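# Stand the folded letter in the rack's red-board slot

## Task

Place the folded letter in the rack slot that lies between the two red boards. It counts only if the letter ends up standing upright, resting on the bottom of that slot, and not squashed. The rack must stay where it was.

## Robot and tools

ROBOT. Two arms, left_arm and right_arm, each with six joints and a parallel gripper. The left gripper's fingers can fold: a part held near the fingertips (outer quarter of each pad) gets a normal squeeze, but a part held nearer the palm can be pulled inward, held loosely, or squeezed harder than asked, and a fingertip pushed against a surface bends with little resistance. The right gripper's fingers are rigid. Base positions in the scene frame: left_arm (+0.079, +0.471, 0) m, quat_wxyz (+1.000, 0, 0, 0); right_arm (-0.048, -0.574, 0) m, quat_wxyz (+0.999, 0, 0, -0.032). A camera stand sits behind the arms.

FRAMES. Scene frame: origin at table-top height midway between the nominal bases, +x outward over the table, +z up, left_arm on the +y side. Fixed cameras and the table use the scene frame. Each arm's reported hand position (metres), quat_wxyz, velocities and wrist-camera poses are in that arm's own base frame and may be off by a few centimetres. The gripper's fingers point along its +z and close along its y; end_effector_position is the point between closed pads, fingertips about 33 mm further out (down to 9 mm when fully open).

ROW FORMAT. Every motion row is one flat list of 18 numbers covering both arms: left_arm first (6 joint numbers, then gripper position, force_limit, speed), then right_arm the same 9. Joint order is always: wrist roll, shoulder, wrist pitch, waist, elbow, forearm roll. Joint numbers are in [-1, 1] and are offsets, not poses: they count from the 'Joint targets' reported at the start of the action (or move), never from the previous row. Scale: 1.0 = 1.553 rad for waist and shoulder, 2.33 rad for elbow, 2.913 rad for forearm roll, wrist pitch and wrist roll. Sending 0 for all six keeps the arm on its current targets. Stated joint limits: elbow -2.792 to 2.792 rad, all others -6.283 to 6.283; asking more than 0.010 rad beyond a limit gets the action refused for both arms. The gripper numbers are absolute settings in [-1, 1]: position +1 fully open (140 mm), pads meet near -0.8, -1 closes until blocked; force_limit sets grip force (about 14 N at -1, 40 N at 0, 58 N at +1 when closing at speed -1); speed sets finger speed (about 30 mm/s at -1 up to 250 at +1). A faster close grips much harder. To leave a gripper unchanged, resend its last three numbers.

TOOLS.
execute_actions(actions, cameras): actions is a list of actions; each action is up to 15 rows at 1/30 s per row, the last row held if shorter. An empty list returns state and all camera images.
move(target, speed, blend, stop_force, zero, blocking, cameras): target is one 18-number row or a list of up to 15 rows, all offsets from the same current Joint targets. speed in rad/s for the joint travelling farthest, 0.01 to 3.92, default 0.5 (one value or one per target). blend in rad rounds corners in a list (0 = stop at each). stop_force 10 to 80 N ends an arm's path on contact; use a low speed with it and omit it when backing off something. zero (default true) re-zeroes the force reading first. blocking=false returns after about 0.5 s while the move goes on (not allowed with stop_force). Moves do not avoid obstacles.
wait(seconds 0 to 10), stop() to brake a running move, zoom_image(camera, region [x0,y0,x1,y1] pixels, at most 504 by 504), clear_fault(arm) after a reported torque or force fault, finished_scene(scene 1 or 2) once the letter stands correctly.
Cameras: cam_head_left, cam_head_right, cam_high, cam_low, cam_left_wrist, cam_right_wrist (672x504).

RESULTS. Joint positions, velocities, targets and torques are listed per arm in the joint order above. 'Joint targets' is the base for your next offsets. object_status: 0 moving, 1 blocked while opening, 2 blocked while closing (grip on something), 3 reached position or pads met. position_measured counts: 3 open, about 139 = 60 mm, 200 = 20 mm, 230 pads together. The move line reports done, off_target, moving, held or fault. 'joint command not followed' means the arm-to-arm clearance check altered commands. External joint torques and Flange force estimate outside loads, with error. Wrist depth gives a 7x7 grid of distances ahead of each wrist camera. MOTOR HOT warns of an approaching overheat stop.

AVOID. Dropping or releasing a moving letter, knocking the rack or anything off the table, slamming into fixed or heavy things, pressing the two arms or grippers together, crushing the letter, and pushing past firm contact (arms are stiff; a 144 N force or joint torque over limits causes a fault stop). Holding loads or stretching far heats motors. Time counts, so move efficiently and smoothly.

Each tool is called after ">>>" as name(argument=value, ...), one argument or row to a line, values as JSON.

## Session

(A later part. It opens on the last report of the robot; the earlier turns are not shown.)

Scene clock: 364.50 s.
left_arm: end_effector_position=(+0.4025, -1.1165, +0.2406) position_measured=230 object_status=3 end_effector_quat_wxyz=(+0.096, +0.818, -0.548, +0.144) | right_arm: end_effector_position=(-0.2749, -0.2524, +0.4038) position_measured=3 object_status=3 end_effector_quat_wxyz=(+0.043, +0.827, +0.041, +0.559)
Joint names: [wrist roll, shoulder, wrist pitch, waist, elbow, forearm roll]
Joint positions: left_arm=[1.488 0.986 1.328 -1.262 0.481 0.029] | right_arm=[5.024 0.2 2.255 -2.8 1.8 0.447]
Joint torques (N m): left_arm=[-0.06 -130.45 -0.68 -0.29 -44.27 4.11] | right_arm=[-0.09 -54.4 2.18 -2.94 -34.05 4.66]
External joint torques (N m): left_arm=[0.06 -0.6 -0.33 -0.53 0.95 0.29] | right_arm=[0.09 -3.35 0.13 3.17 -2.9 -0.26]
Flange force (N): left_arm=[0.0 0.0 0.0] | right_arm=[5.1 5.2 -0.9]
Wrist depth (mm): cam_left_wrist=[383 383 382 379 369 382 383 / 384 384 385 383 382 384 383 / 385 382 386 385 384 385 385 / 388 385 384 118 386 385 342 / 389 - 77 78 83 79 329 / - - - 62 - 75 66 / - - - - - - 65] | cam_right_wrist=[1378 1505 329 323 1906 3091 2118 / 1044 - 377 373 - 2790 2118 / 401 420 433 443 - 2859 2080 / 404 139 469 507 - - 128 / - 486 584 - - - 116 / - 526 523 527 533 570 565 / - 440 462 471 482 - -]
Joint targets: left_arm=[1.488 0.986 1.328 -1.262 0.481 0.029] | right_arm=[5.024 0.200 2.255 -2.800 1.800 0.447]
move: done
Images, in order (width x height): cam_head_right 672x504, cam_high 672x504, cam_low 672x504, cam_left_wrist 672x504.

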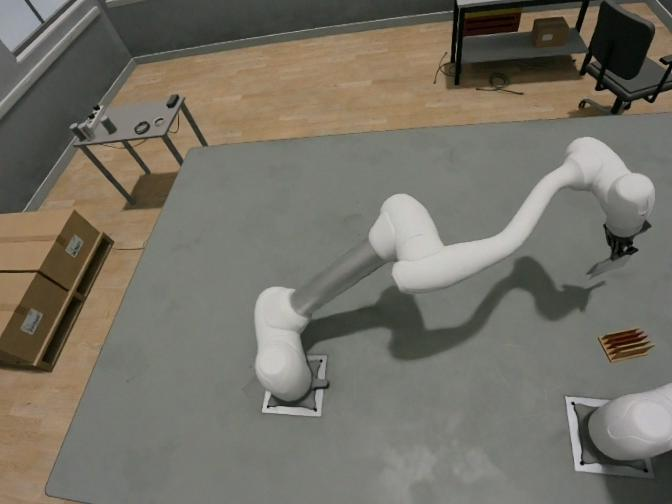

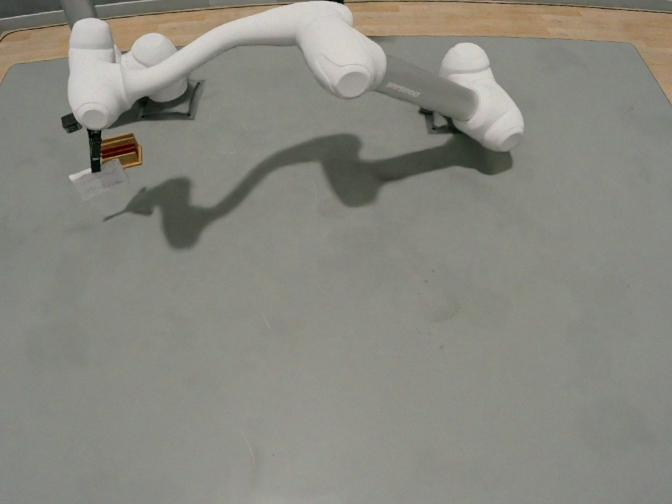

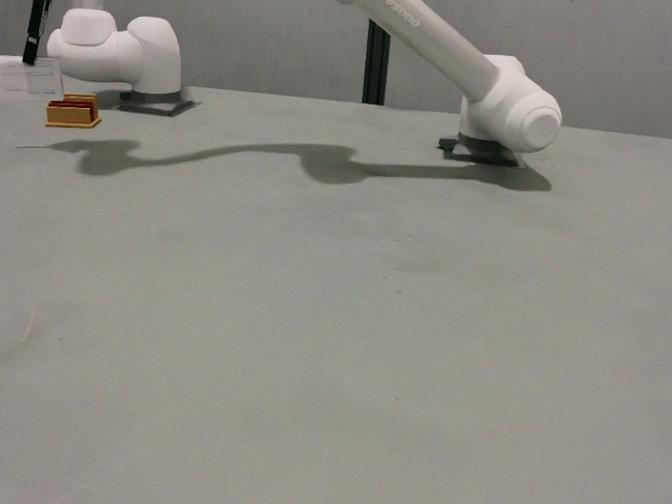

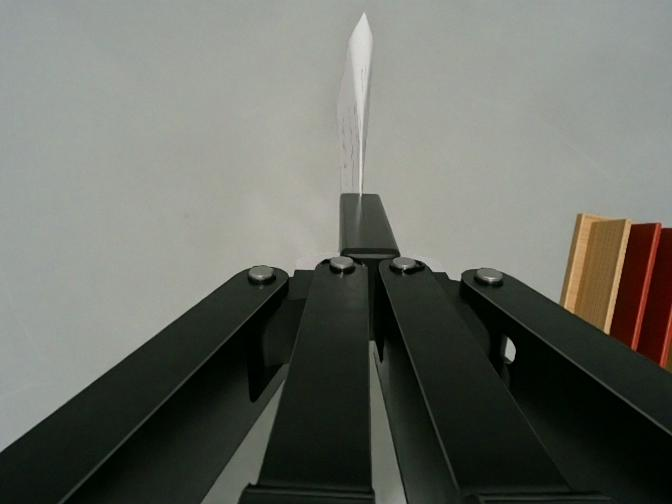

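>>> move(
  target=[-0.02633, -0.04115, -0.0438, -0.13278, 0.08283, 0.00872, -1, -1, -1, 0, 0, 0, 0, 0, 0, 1, 1, 1],
  speed=0.2,
  cameras=["cam_left_wrist", "cam_low", "cam_high"],
)

>>> zoom_image(
  camera="cam_left_wrist",
  region=[290, 0, 440, 110],
)

>>> zoom_image(
  camera="cam_left_wrist",
  region=[300, 100, 440, 210],
)

>>> zoom_image(
  camera="cam_low",
  region=[20, 40, 120, 140],
)

>>> zoom_image(
  camera="cam_high",
  region=[60, 90, 160, 190],
)

Scene clock: 413.97 s.
left_arm: end_effector_position=(+0.1708, -1.1541, +0.2010) position_measured=230 object_status=3 end_effector_quat_wxyz=(+0.107, +0.778, -0.603, +0.138) | right_arm: end_effector_position=(-0.2749, -0.2523, +0.4039) position_measured=3 object_status=3 end_effector_quat_wxyz=(+0.043, +0.827, +0.041, +0.559)
Joint names: [wrist roll, shoulder, wrist pitch, waist, elbow, forearm roll]
Joint positions: left_arm=[1.411 0.922 1.2 -1.468 0.674 0.055] | right_arm=[5.024 0.2 2.255 -2.8 1.8 0.447]
Joint torques (N m): left_arm=[-0.08 -126.15 -0.61 -2.09 -43.89 4.26] | right_arm=[-0.09 -54.55 2.15 -1.84 -34.12 4.65]
External joint torques (N m): left_arm=[0.08 -2.28 -0.4 2.35 -0.12 0.3] | right_arm=[0.09 -2.93 0.16 1.86 -2.73 -0.25]
Flange force (N): left_arm=[-5.6 -2.9 -1.7] | right_arm=[4.6 3.3 -1.7]
Wrist depth (mm): cam_left_wrist=[344 340 342 342 342 343 342 / 345 345 344 344 343 343 345 / 345 346 344 292 345 345 344 / 346 347 346 118 343 346 346 / 348 - 77 78 83 78 345 / - - - 63 - 75 66 / - - - - - - 65] | cam_right_wrist=[3466 - 340 327 2221 2660 2138 / 961 1064 394 385 1476 2933 2024 / 395 420 427 442 - 1079 2138 / 403 139 469 513 - - 128 / - 492 588 637 659 646 116 / - 507 522 - 554 523 - / - 458 473 476 490 509 -]
Joint targets: left_arm=[1.411 0.922 1.200 -1.468 0.674 0.055] | right_arm=[5.024 0.200 2.255 -2.800 1.800 0.447]
move: done
Images, in order (width x height): cam_high 672x504, cam_low 672x504, cam_left_wrist 672x504.

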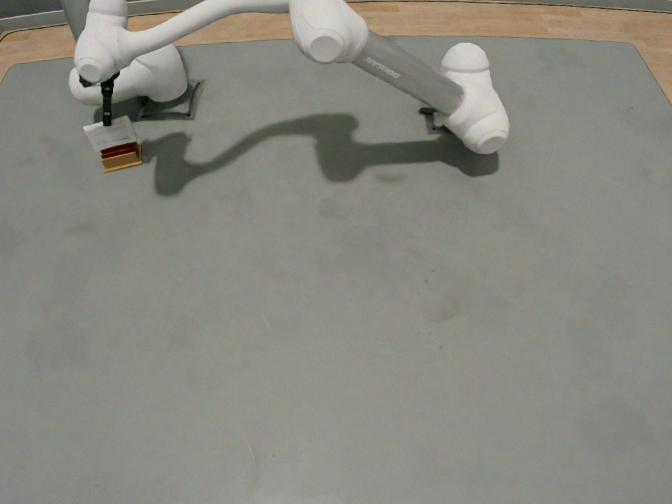

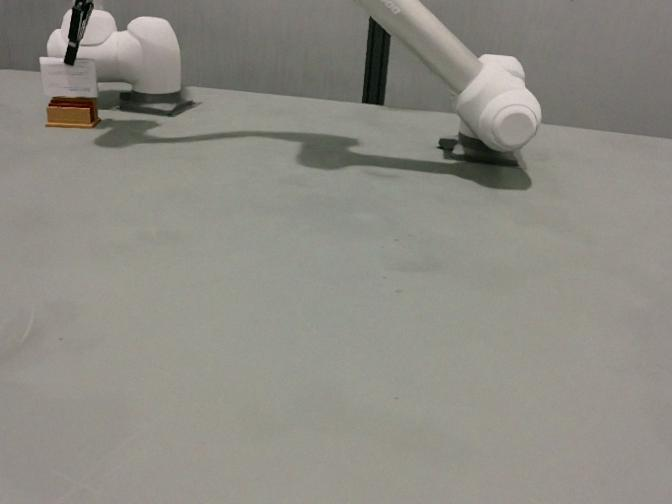

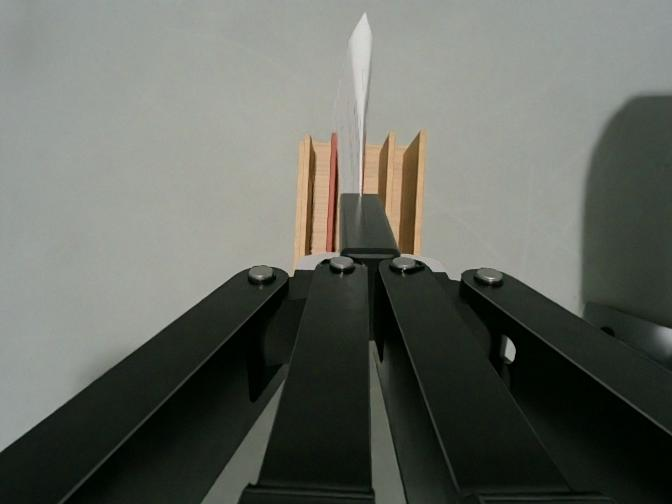

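Scaled by 3.360.

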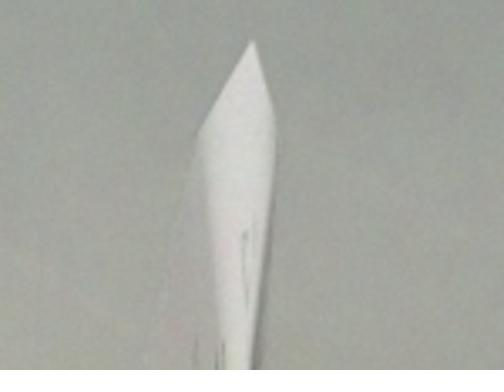

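Scaled by 3.600.

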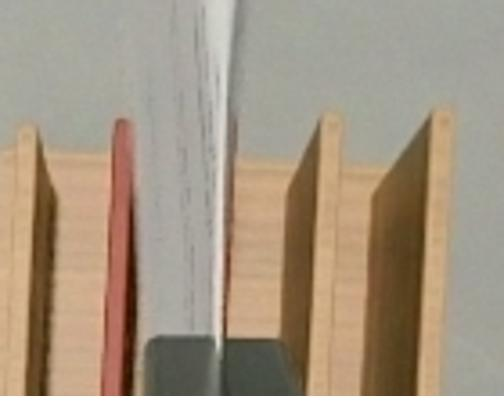

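Scaled by 5.040.

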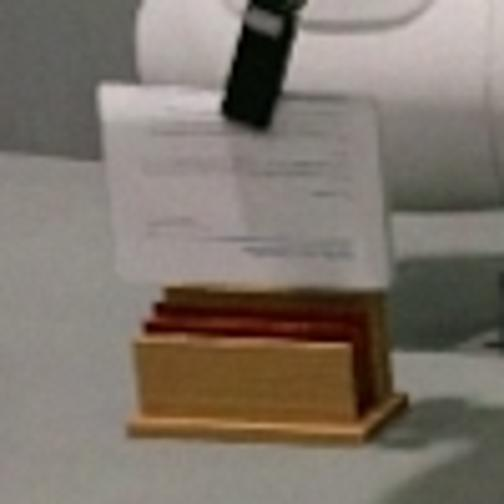

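Scaled by 5.040.

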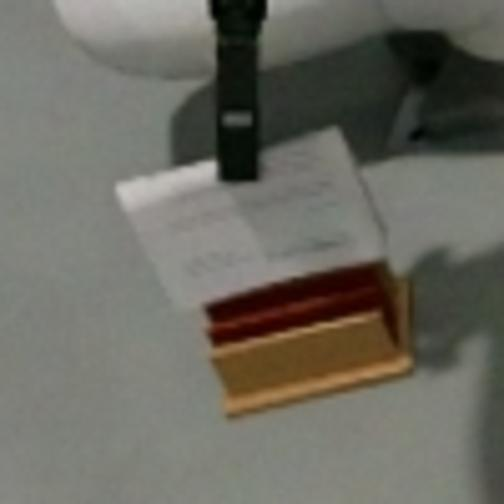

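>>> move(
  target=[
    [0.02452, -0.00093, -0.00303, 0.00457, 0.00347, -0.0085, -1, -1, -1, 0, 0, 0, 0, 0, 0, 1, 1, 1],
    [0.02405, 0.00122, -0.01745, 0.00457, 0.02006, -0.00831, -1, -1, -1, 0, 0, 0, 0, 0, 0, 1, 1, 1],
  ],
  speed=[0.08, 0.05],
  blend=[0, 0],
  cameras=["cam_left_wrist", "cam_low", "cam_high"],
)

>>> zoom_image(
  camera="cam_left_wrist",
  region=[290, 0, 440, 110],
)

>>> zoom_image(
  camera="cam_left_wrist",
  region=[300, 100, 440, 210],
)

>>> zoom_image(
  camera="cam_low",
  region=[20, 40, 120, 140],
)

>>> zoom_image(
  camera="cam_high",
  region=[60, 90, 160, 190],
)

Scene clock: 460.77 s.
left_arm: end_effector_position=(+0.1711, -1.1538, +0.1729) position_measured=230 object_status=3 end_effector_quat_wxyz=(+0.111, +0.760, -0.626, +0.134) | right_arm: end_effector_position=(-0.2749, -0.2523, +0.4039) position_measured=3 object_status=3 end_effector_quat_wxyz=(+0.043, +0.827, +0.041, +0.559)
Joint names: [wrist roll, shoulder, wrist pitch, waist, elbow, forearm roll]
Joint positions: left_arm=[1.481 0.924 1.149 -1.461 0.721 0.03] | right_arm=[5.024 0.2 2.255 -2.8 1.8 0.447]
Joint torques (N m): left_arm=[0 -126.18 -0.81 -0.58 -44.8 4.2] | right_arm=[-0.05 -54.61 2.16 -1.82 -34.2 4.68]
External joint torques (N m): left_arm=[0 -1.7 -0.2 0.56 1.15 0.26] | right_arm=[0.05 -2.95 0.16 1.7 -2.72 -0.27]
Flange force (N): left_arm=[-9.8 -0.9 -1.8] | right_arm=[4.6 2.9 -1.8]
Wrist depth (mm): cam_left_wrist=[315 315 315 315 315 314 315 / 316 315 316 317 317 315 316 / 317 316 316 262 315 316 317 / 318 319 318 112 316 317 316 / 319 - 77 78 83 79 316 / - - - 62 - 75 66 / - - - - - - 65] | cam_right_wrist=[- - 339 326 2179 3091 2896 / - 969 388 384 - 2933 1622 / 404 420 434 441 969 2179 2287 / 403 139 468 512 - - 128 / - 479 596 610 625 654 116 / - 494 527 534 568 566 559 / - 455 458 478 476 496 -]
Joint targets: left_arm=[1.481 0.924 1.149 -1.461 0.721 0.030] | right_arm=[5.024 0.200 2.255 -2.800 1.800 0.447]
move: done
Images, in order (width x height): cam_high 672x504, cam_low 672x504, cam_left_wrist 672x504.

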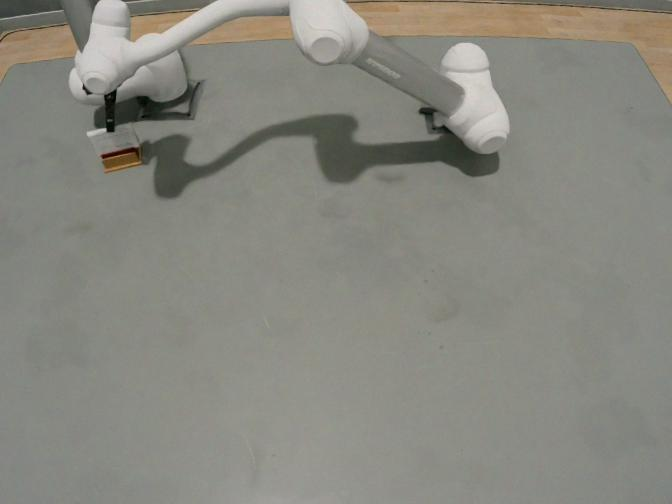

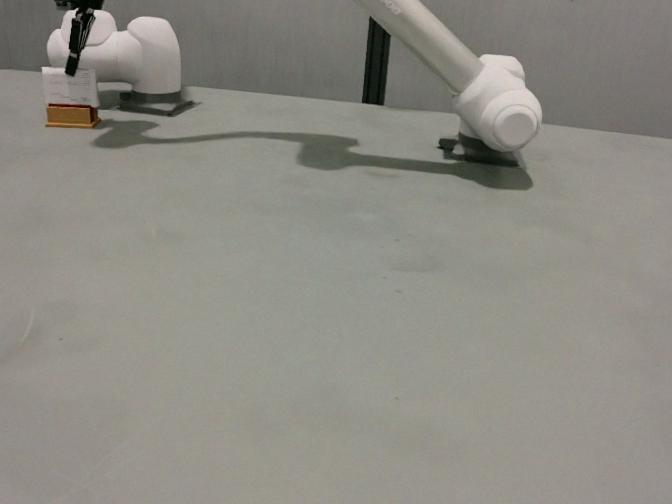

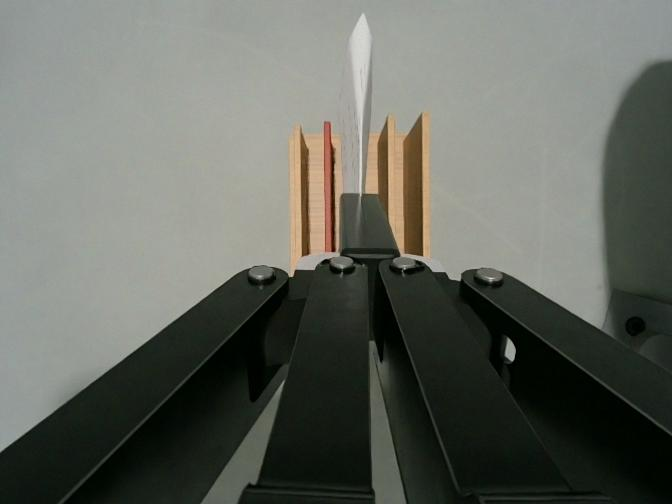

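Scaled by 3.360.

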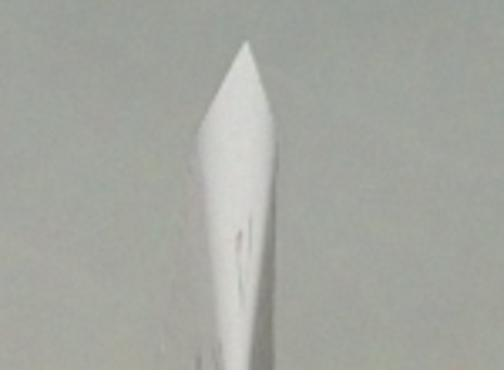

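Scaled by 3.600.

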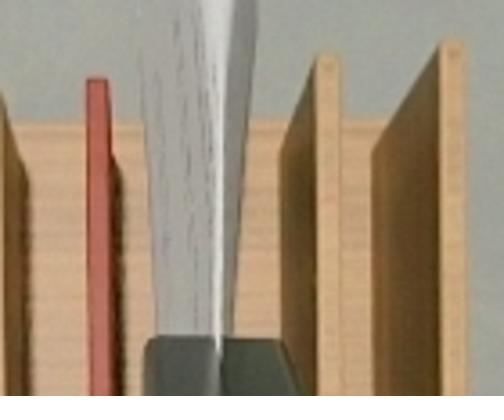

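Scaled by 5.040.

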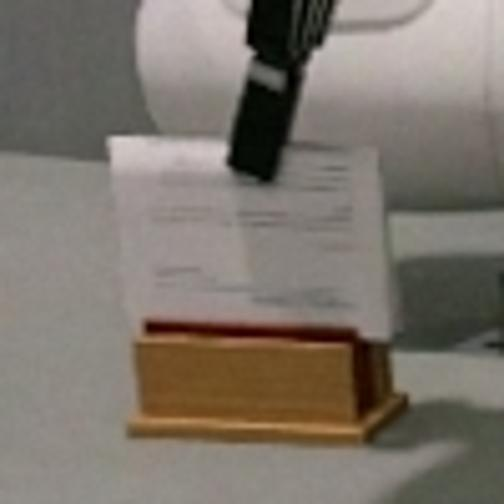

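Scaled by 5.040.

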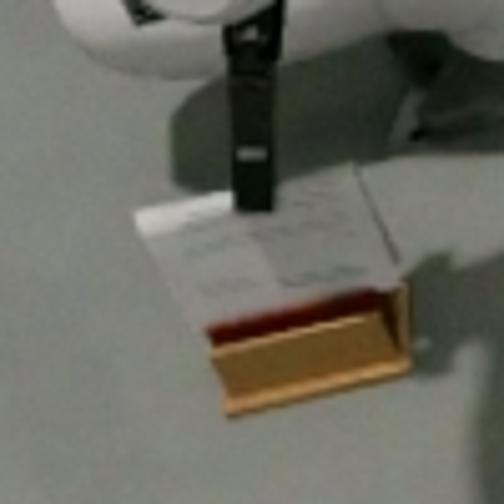

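>>> zoom_image(
  camera="cam_left_wrist",
  region=[325, 0, 395, 70],
)

>>> zoom_image(
  camera="cam_left_wrist",
  region=[325, 60, 395, 130],
)

>>> zoom_image(
  camera="cam_left_wrist",
  region=[325, 125, 395, 195],
)

>>> zoom_image(
  camera="cam_low",
  region=[38, 62, 108, 132],
)

>>> zoom_image(
  camera="cam_high",
  region=[85, 120, 150, 175],
)

Scaled by 7.200.

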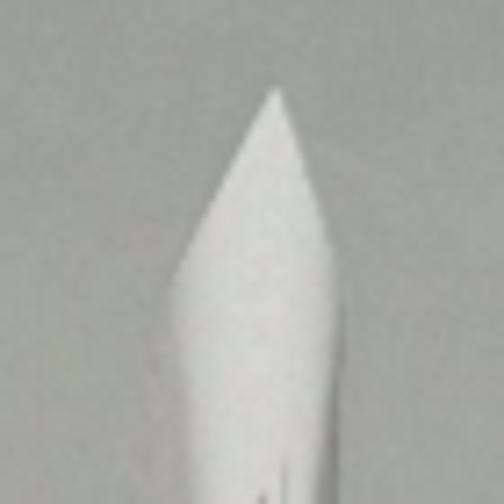

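Scaled by 7.200.

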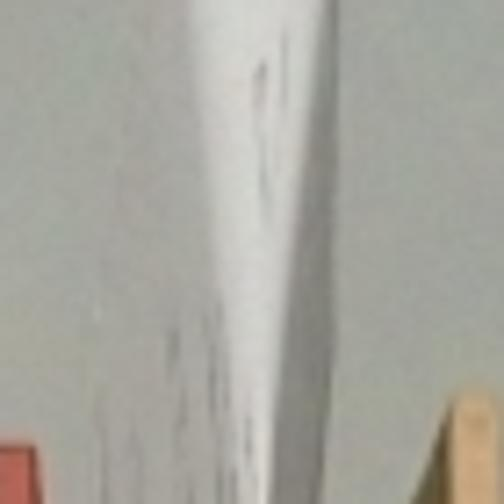

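Scaled by 7.200.

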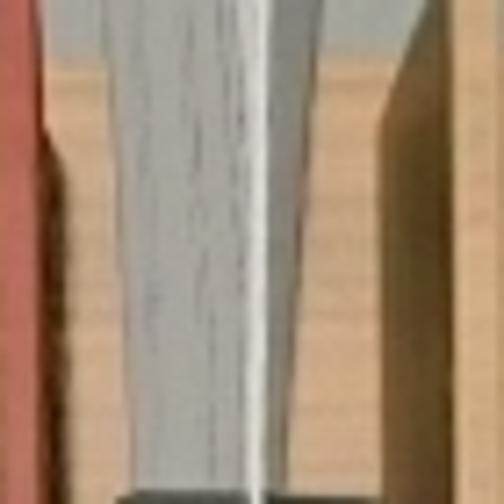

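Scaled by 7.200.

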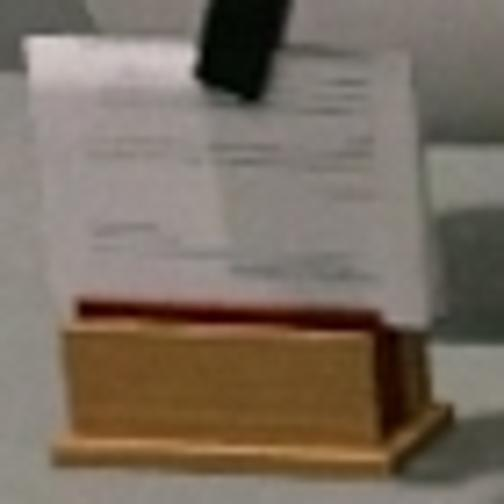

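Scaled by 7.754.

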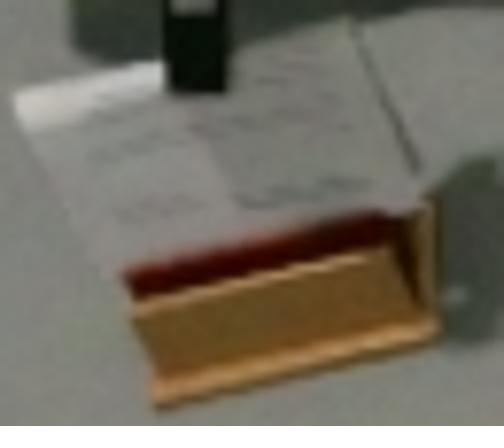

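>>> move(
  target=[
    [0.0005, -0.00222, 0.01448, 0.0001, -0.0167, 0.0001, -1, -1, -1, 0, 0, 0, 0, 0, 0, 1, 1, 1],
    [0.00451, 0.06277, 0.04601, 0.00552, -0.09956, -0.00128, -1, -1, -1, 0, 0, 0, 0, 0, 0, 1, 1, 1],
  ],
  speed=[0.06, 0.15],
  blend=[0.003, 0],
  cameras=["cam_left_wrist", "cam_low", "cam_high"],
)

>>> zoom_image(
  camera="cam_left_wrist",
  region=[315, 60, 405, 130],
)

>>> zoom_image(
  camera="cam_left_wrist",
  region=[315, 125, 405, 195],
)

>>> zoom_image(
  camera="cam_low",
  region=[25, 45, 115, 135],
)

>>> zoom_image(
  camera="cam_high",
  region=[70, 105, 150, 180],
)

Scene clock: 499.17 s.
left_arm: end_effector_position=(+0.1844, -1.1867, +0.1980) position_measured=230 object_status=3 end_effector_quat_wxyz=(+0.111, +0.760, -0.626, +0.134) | right_arm: end_effector_position=(-0.2749, -0.2523, +0.4039) position_measured=3 object_status=3 end_effector_quat_wxyz=(+0.043, +0.827, +0.041, +0.559)
Joint names: [wrist roll, shoulder, wrist pitch, waist, elbow, forearm roll]
Joint positions: left_arm=[1.494 1.021 1.283 -1.452 0.489 0.027] | right_arm=[5.024 0.2 2.255 -2.8 1.8 0.447]
Joint torques (N m): left_arm=[-0.04 -132.53 -0.49 -0.1 -44.27 4.13] | right_arm=[-0.1 -54.69 2.19 -1.84 -34.26 4.64]
External joint torques (N m): left_arm=[0.04 -1.37 -0.54 0.4 0.49 0.34] | right_arm=[0.1 -3.22 0.13 1.73 -2.8 -0.22]
Flange force (N): left_arm=[0.0 0.0 0.0] | right_arm=[4.9 3.1 -1.6]
Wrist depth (mm): cam_left_wrist=[342 342 341 341 339 339 340 / 342 343 341 340 340 338 341 / 343 342 342 342 342 339 342 / 343 344 343 118 343 342 343 / 344 - 77 78 83 79 342 / - - - 62 - 75 66 / - - - - - - 65] | cam_right_wrist=[- 1525 337 328 2138 - 2243 / - - 386 390 1485 3133 1972 / 400 417 429 445 - 990 2158 / 401 139 466 499 - 820 128 / - 489 596 623 641 628 116 / - 497 - 539 557 531 554 / - 458 - 461 486 505 -]
Joint targets: left_arm=[1.494 1.021 1.283 -1.452 0.489 0.027] | right_arm=[5.024 0.200 2.255 -2.800 1.800 0.447]
move: done
Images, in order (width x height): cam_high 672x504, cam_low 672x504, cam_left_wrist 672x504.

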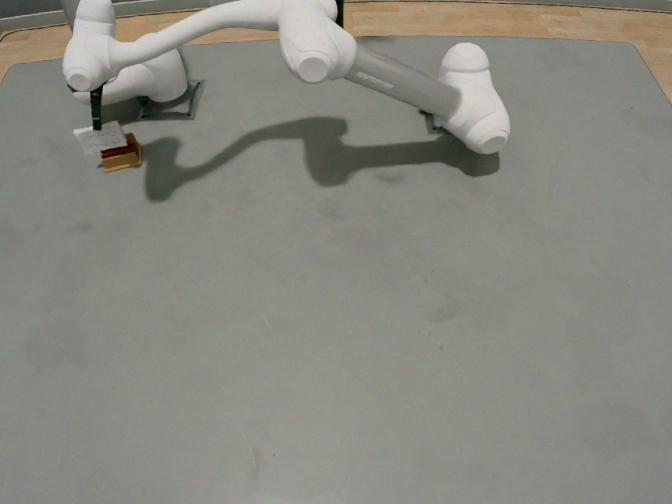

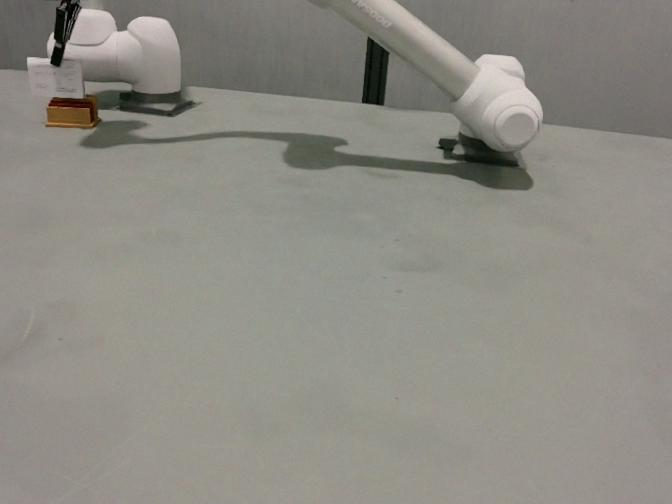

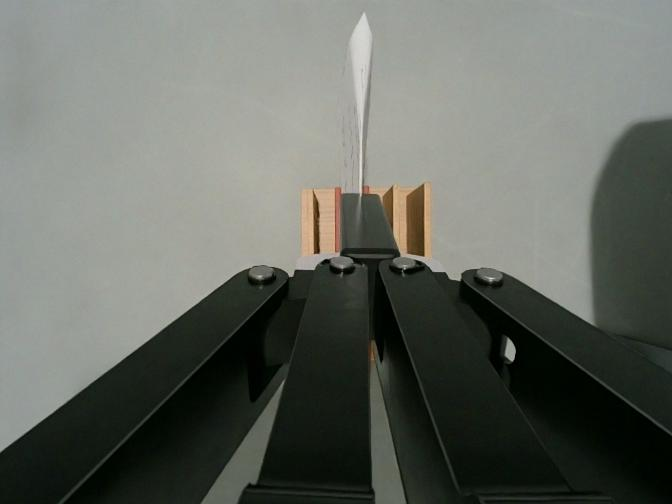

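Scaled by 5.600.

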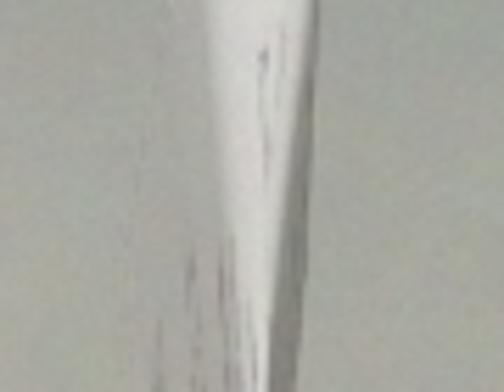

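Scaled by 5.600.

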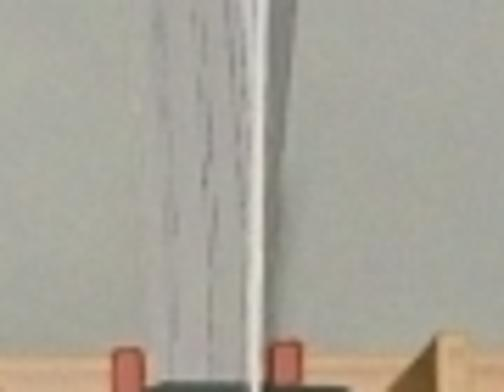

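Scaled by 5.600.

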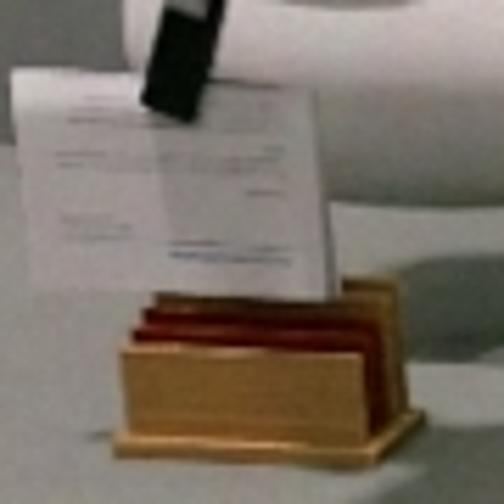

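Scaled by 6.300.

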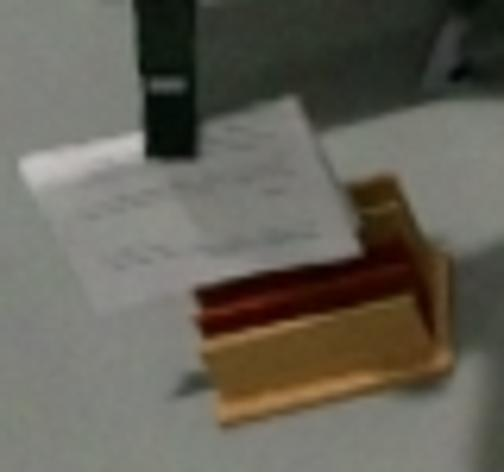

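>>> move(
  target=[
    [-0.00034, -0.00149, -0.01413, -0.0003, 0.01889, -0.0001, -1, -1, -1, 0, 0, 0, 0, 0, 0, 1, 1, 1],
    [-0.00071, -0.00149, -0.02731, -0.0003, 0.03539, 0, -1, -1, -1, 0, 0, 0, 0, 0, 0, 1, 1, 1],
  ],
  speed=[0.04, 0.05],
  blend=[0.003, 0],
  cameras=["cam_left_wrist", "cam_low", "cam_high"],
)

>>> zoom_image(
  camera="cam_left_wrist",
  region=[315, 60, 405, 130],
)

>>> zoom_image(
  camera="cam_left_wrist",
  region=[315, 125, 405, 195],
)

>>> zoom_image(
  camera="cam_low",
  region=[25, 55, 105, 135],
)

>>> zoom_image(
  camera="cam_high",
  region=[70, 115, 150, 180],
)

Scene clock: 527.33 s.
left_arm: end_effector_position=(+0.1836, -1.1869, +0.1545) position_measured=230 object_status=3 end_effector_quat_wxyz=(+0.111, +0.760, -0.627, +0.134) | right_arm: end_effector_position=(-0.2749, -0.2523, +0.4039) position_measured=3 object_status=3 end_effector_quat_wxyz=(+0.043, +0.827, +0.041, +0.559)
Joint names: [wrist roll, shoulder, wrist pitch, waist, elbow, forearm roll]
Joint positions: left_arm=[1.492 1.019 1.204 -1.453 0.571 0.027] | right_arm=[5.024 0.2 2.255 -2.8 1.8 0.447]
Joint torques (N m): left_arm=[-0.02 -132.32 -0.87 -0.78 -44.03 4.22] | right_arm=[-0.06 -54.77 2.19 -1.94 -34.13 4.63]
External joint torques (N m): left_arm=[0.02 -2.2 -0.16 1.17 -0.11 0.28] | right_arm=[0.06 -2.59 0.12 1.64 -2.78 -0.22]
Flange force (N): left_arm=[0.0 0.0 0.0] | right_arm=[4.1 3.2 -2.2]
Wrist depth (mm): cam_left_wrist=[296 296 295 295 296 296 295 / 298 298 297 296 296 296 296 / 298 298 298 247 278 297 297 / 299 298 298 118 219 299 298 / 300 - 78 78 83 79 298 / - - - 63 - 75 66 / - - - - - - 65] | cam_right_wrist=[1430 1515 339 327 2199 2896 2118 / - 1040 374 381 - 2859 2221 / 398 420 428 444 949 2723 2179 / 403 139 469 505 778 789 128 / - 490 591 584 - 628 115 / - 504 543 558 554 570 566 / - 470 466 - 504 493 503]
Joint targets: left_arm=[1.492 1.019 1.204 -1.453 0.571 0.027] | right_arm=[5.024 0.200 2.255 -2.800 1.800 0.447]
move: done
Images, in order (width x height): cam_high 672x504, cam_low 672x504, cam_left_wrist 672x504.

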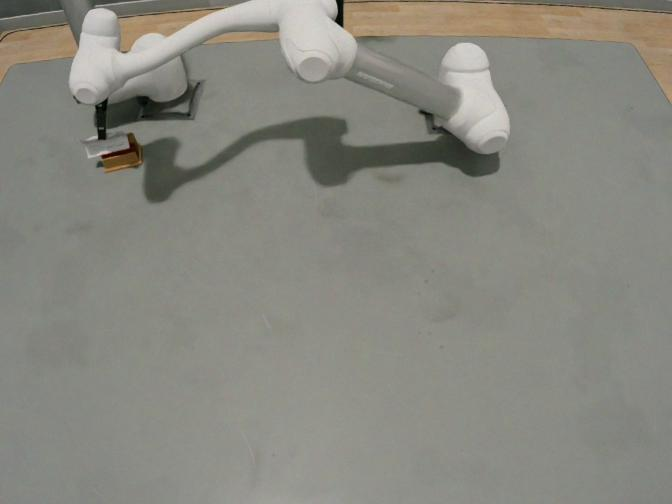

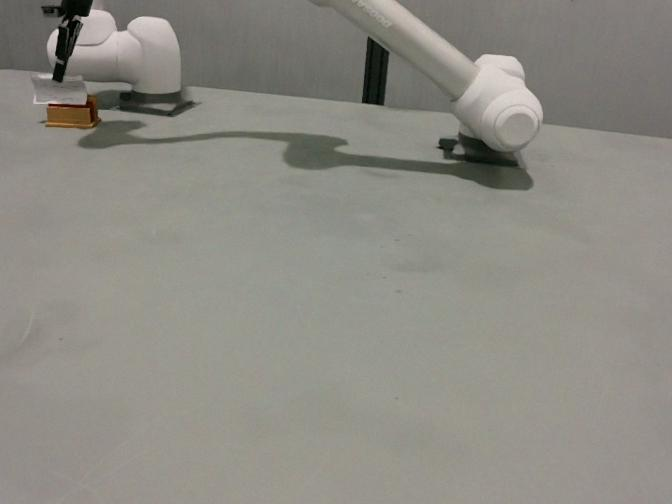

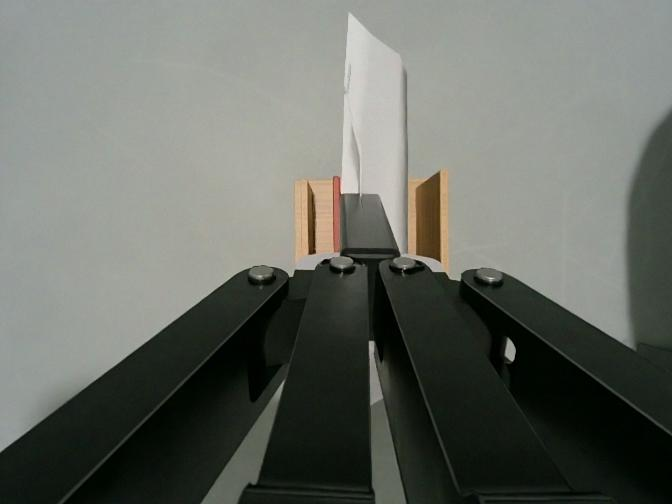

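Scaled by 5.600.

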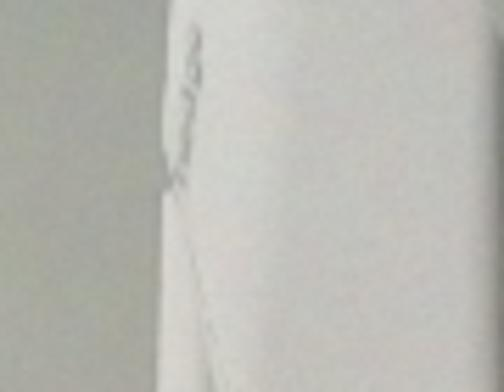

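Scaled by 5.600.

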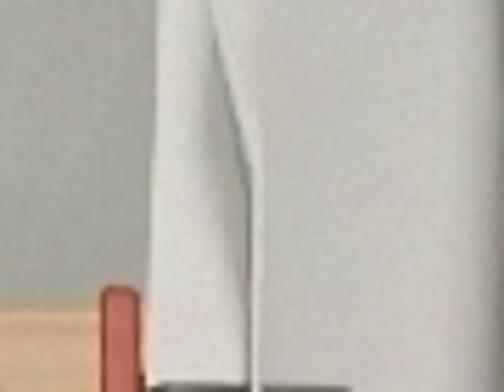

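Scaled by 6.300.

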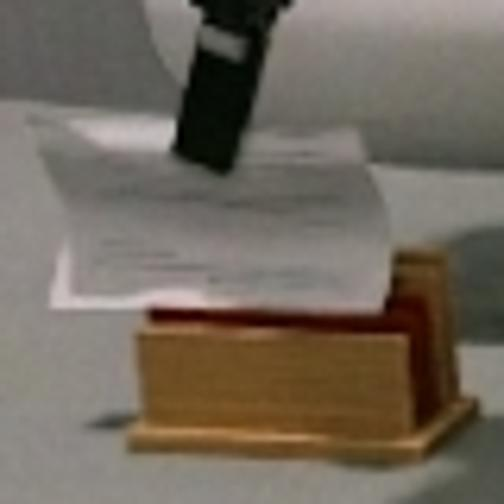

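Scaled by 6.300.

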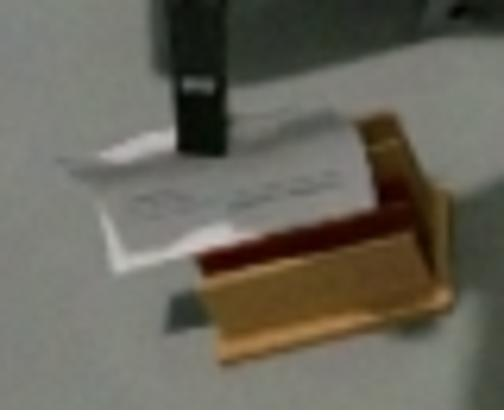

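>>> move(
  target=[
    [0.0007, 0.0013, 0.02712, 0.0006, -0.03519, 0, -1, -1, -1, 0, 0, 0, 0, 0, 0, 1, 1, 1],
    [0.0815, -0.19135, -0.04494, 0.13853, 0.18473, -0.02802, -1, -1, -1, 0.35911, -0.15859, -0.35318, 0.90148, 0.0694, -0.15345, 1, 1, 1],
  ],
  speed=[0.06, 0.7],
  blend=[0.003, 0],
  cameras=["cam_left_wrist", "cam_low", "cam_high"],
)

>>> zoom_image(
  camera="cam_low",
  region=[20, 30, 160, 170],
)

>>> zoom_image(
  camera="cam_left_wrist",
  region=[240, 0, 490, 250],
)

Scene clock: 571.80 s.
left_arm: end_effector_position=(+0.3688, -1.0097, +0.2207) position_measured=230 object_status=3 end_effector_quat_wxyz=(+0.111, +0.760, -0.626, +0.134) | right_arm: end_effector_position=(+0.1184, -0.4841, +0.2506) position_measured=3 object_status=3 end_effector_quat_wxyz=(+0.000, +0.982, +0.191, +0.000)
Joint names: [wrist roll, shoulder, wrist pitch, waist, elbow, forearm roll]
Joint positions: left_arm=[1.729 0.722 1.073 -1.238 1.002 -0.055] | right_arm=[6.069 -0.047 1.227 -1.4 1.962 0]
Joint torques (N m): left_arm=[-0.02 -112.23 -0.6 -0.58 -44.6 3.82] | right_arm=[-0.02 -32.64 0 -1.09 -36.98 4.31]
External joint torques (N m): left_arm=[0.02 -0.37 -0.4 0.33 1.51 0.35] | right_arm=[0.02 -2.58 0 1 -2.98 -0.17]
Flange force (N): left_arm=[-6.6 0.9 0.2] | right_arm=[2.0 0.8 -5.5]
Wrist depth (mm): cam_left_wrist=[362 364 361 362 363 362 317 / 365 364 364 365 364 362 318 / 366 365 364 365 364 365 353 / 366 366 365 118 366 365 362 / 368 - 77 78 83 79 367 / - - - 62 - 75 66 / - - - - - - 65] | cam_right_wrist=[342 343 341 340 341 341 340 / 357 364 361 366 359 361 356 / 388 382 383 382 377 381 377 / 401 139 406 404 403 402 128 / - 422 429 432 420 436 116 / - 459 451 463 458 457 1315 / - 1476 - - 490 497 1395]
Joint targets: left_arm=[1.729 0.722 1.073 -1.238 1.002 -0.055] | right_arm=[6.070 -0.047 1.227 -1.400 1.962 0.000]
move: done
Images, in order (width x height): cam_high 672x504, cam_low 672x504, cam_left_wrist 672x504.

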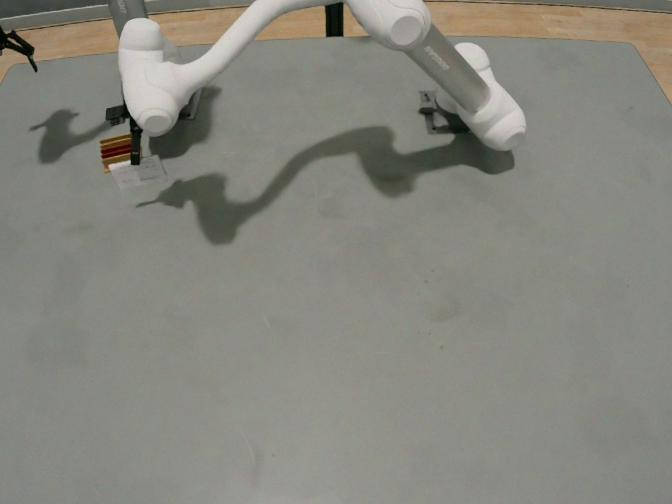

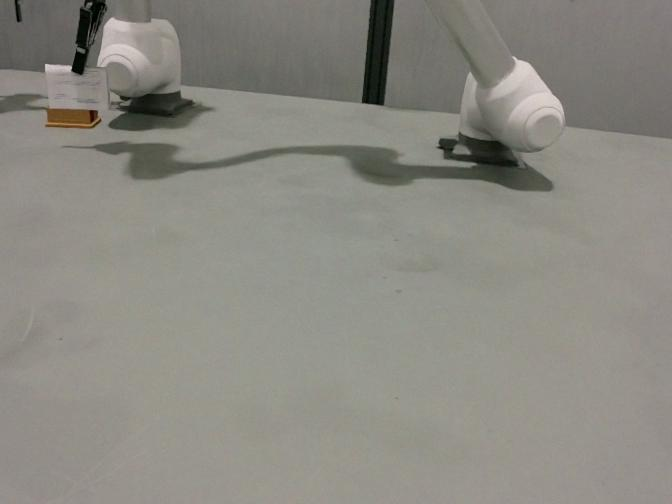

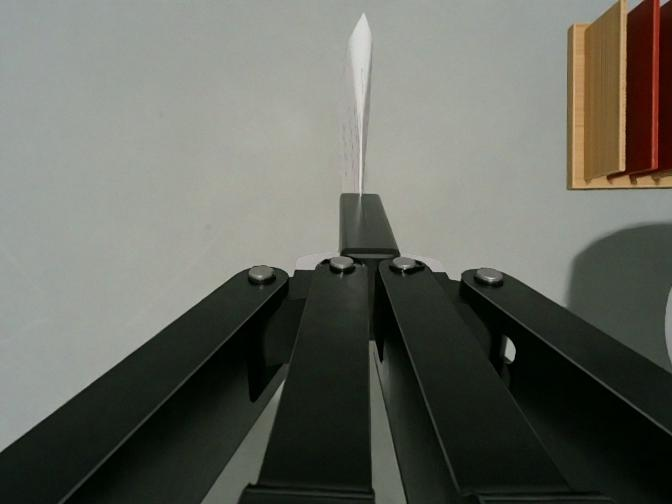

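Scaled by 3.600.

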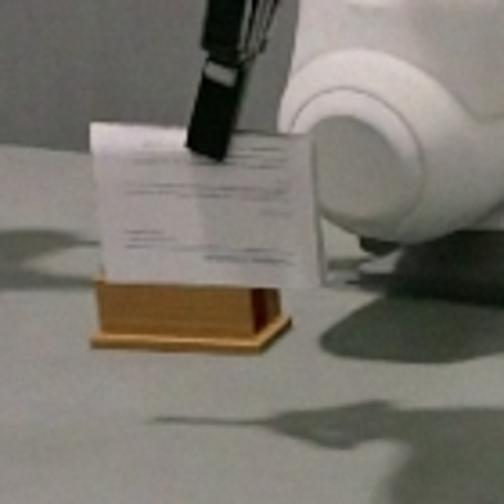

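Scaled by 2.016.

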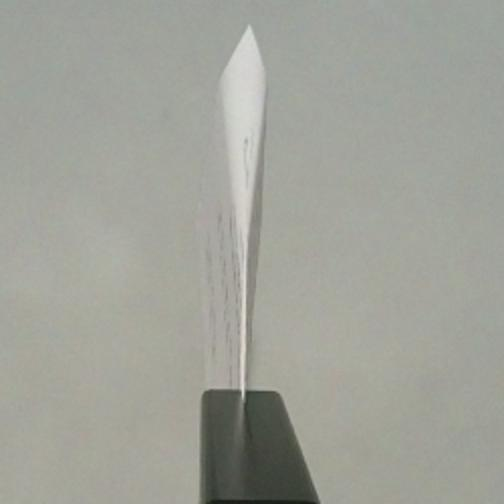

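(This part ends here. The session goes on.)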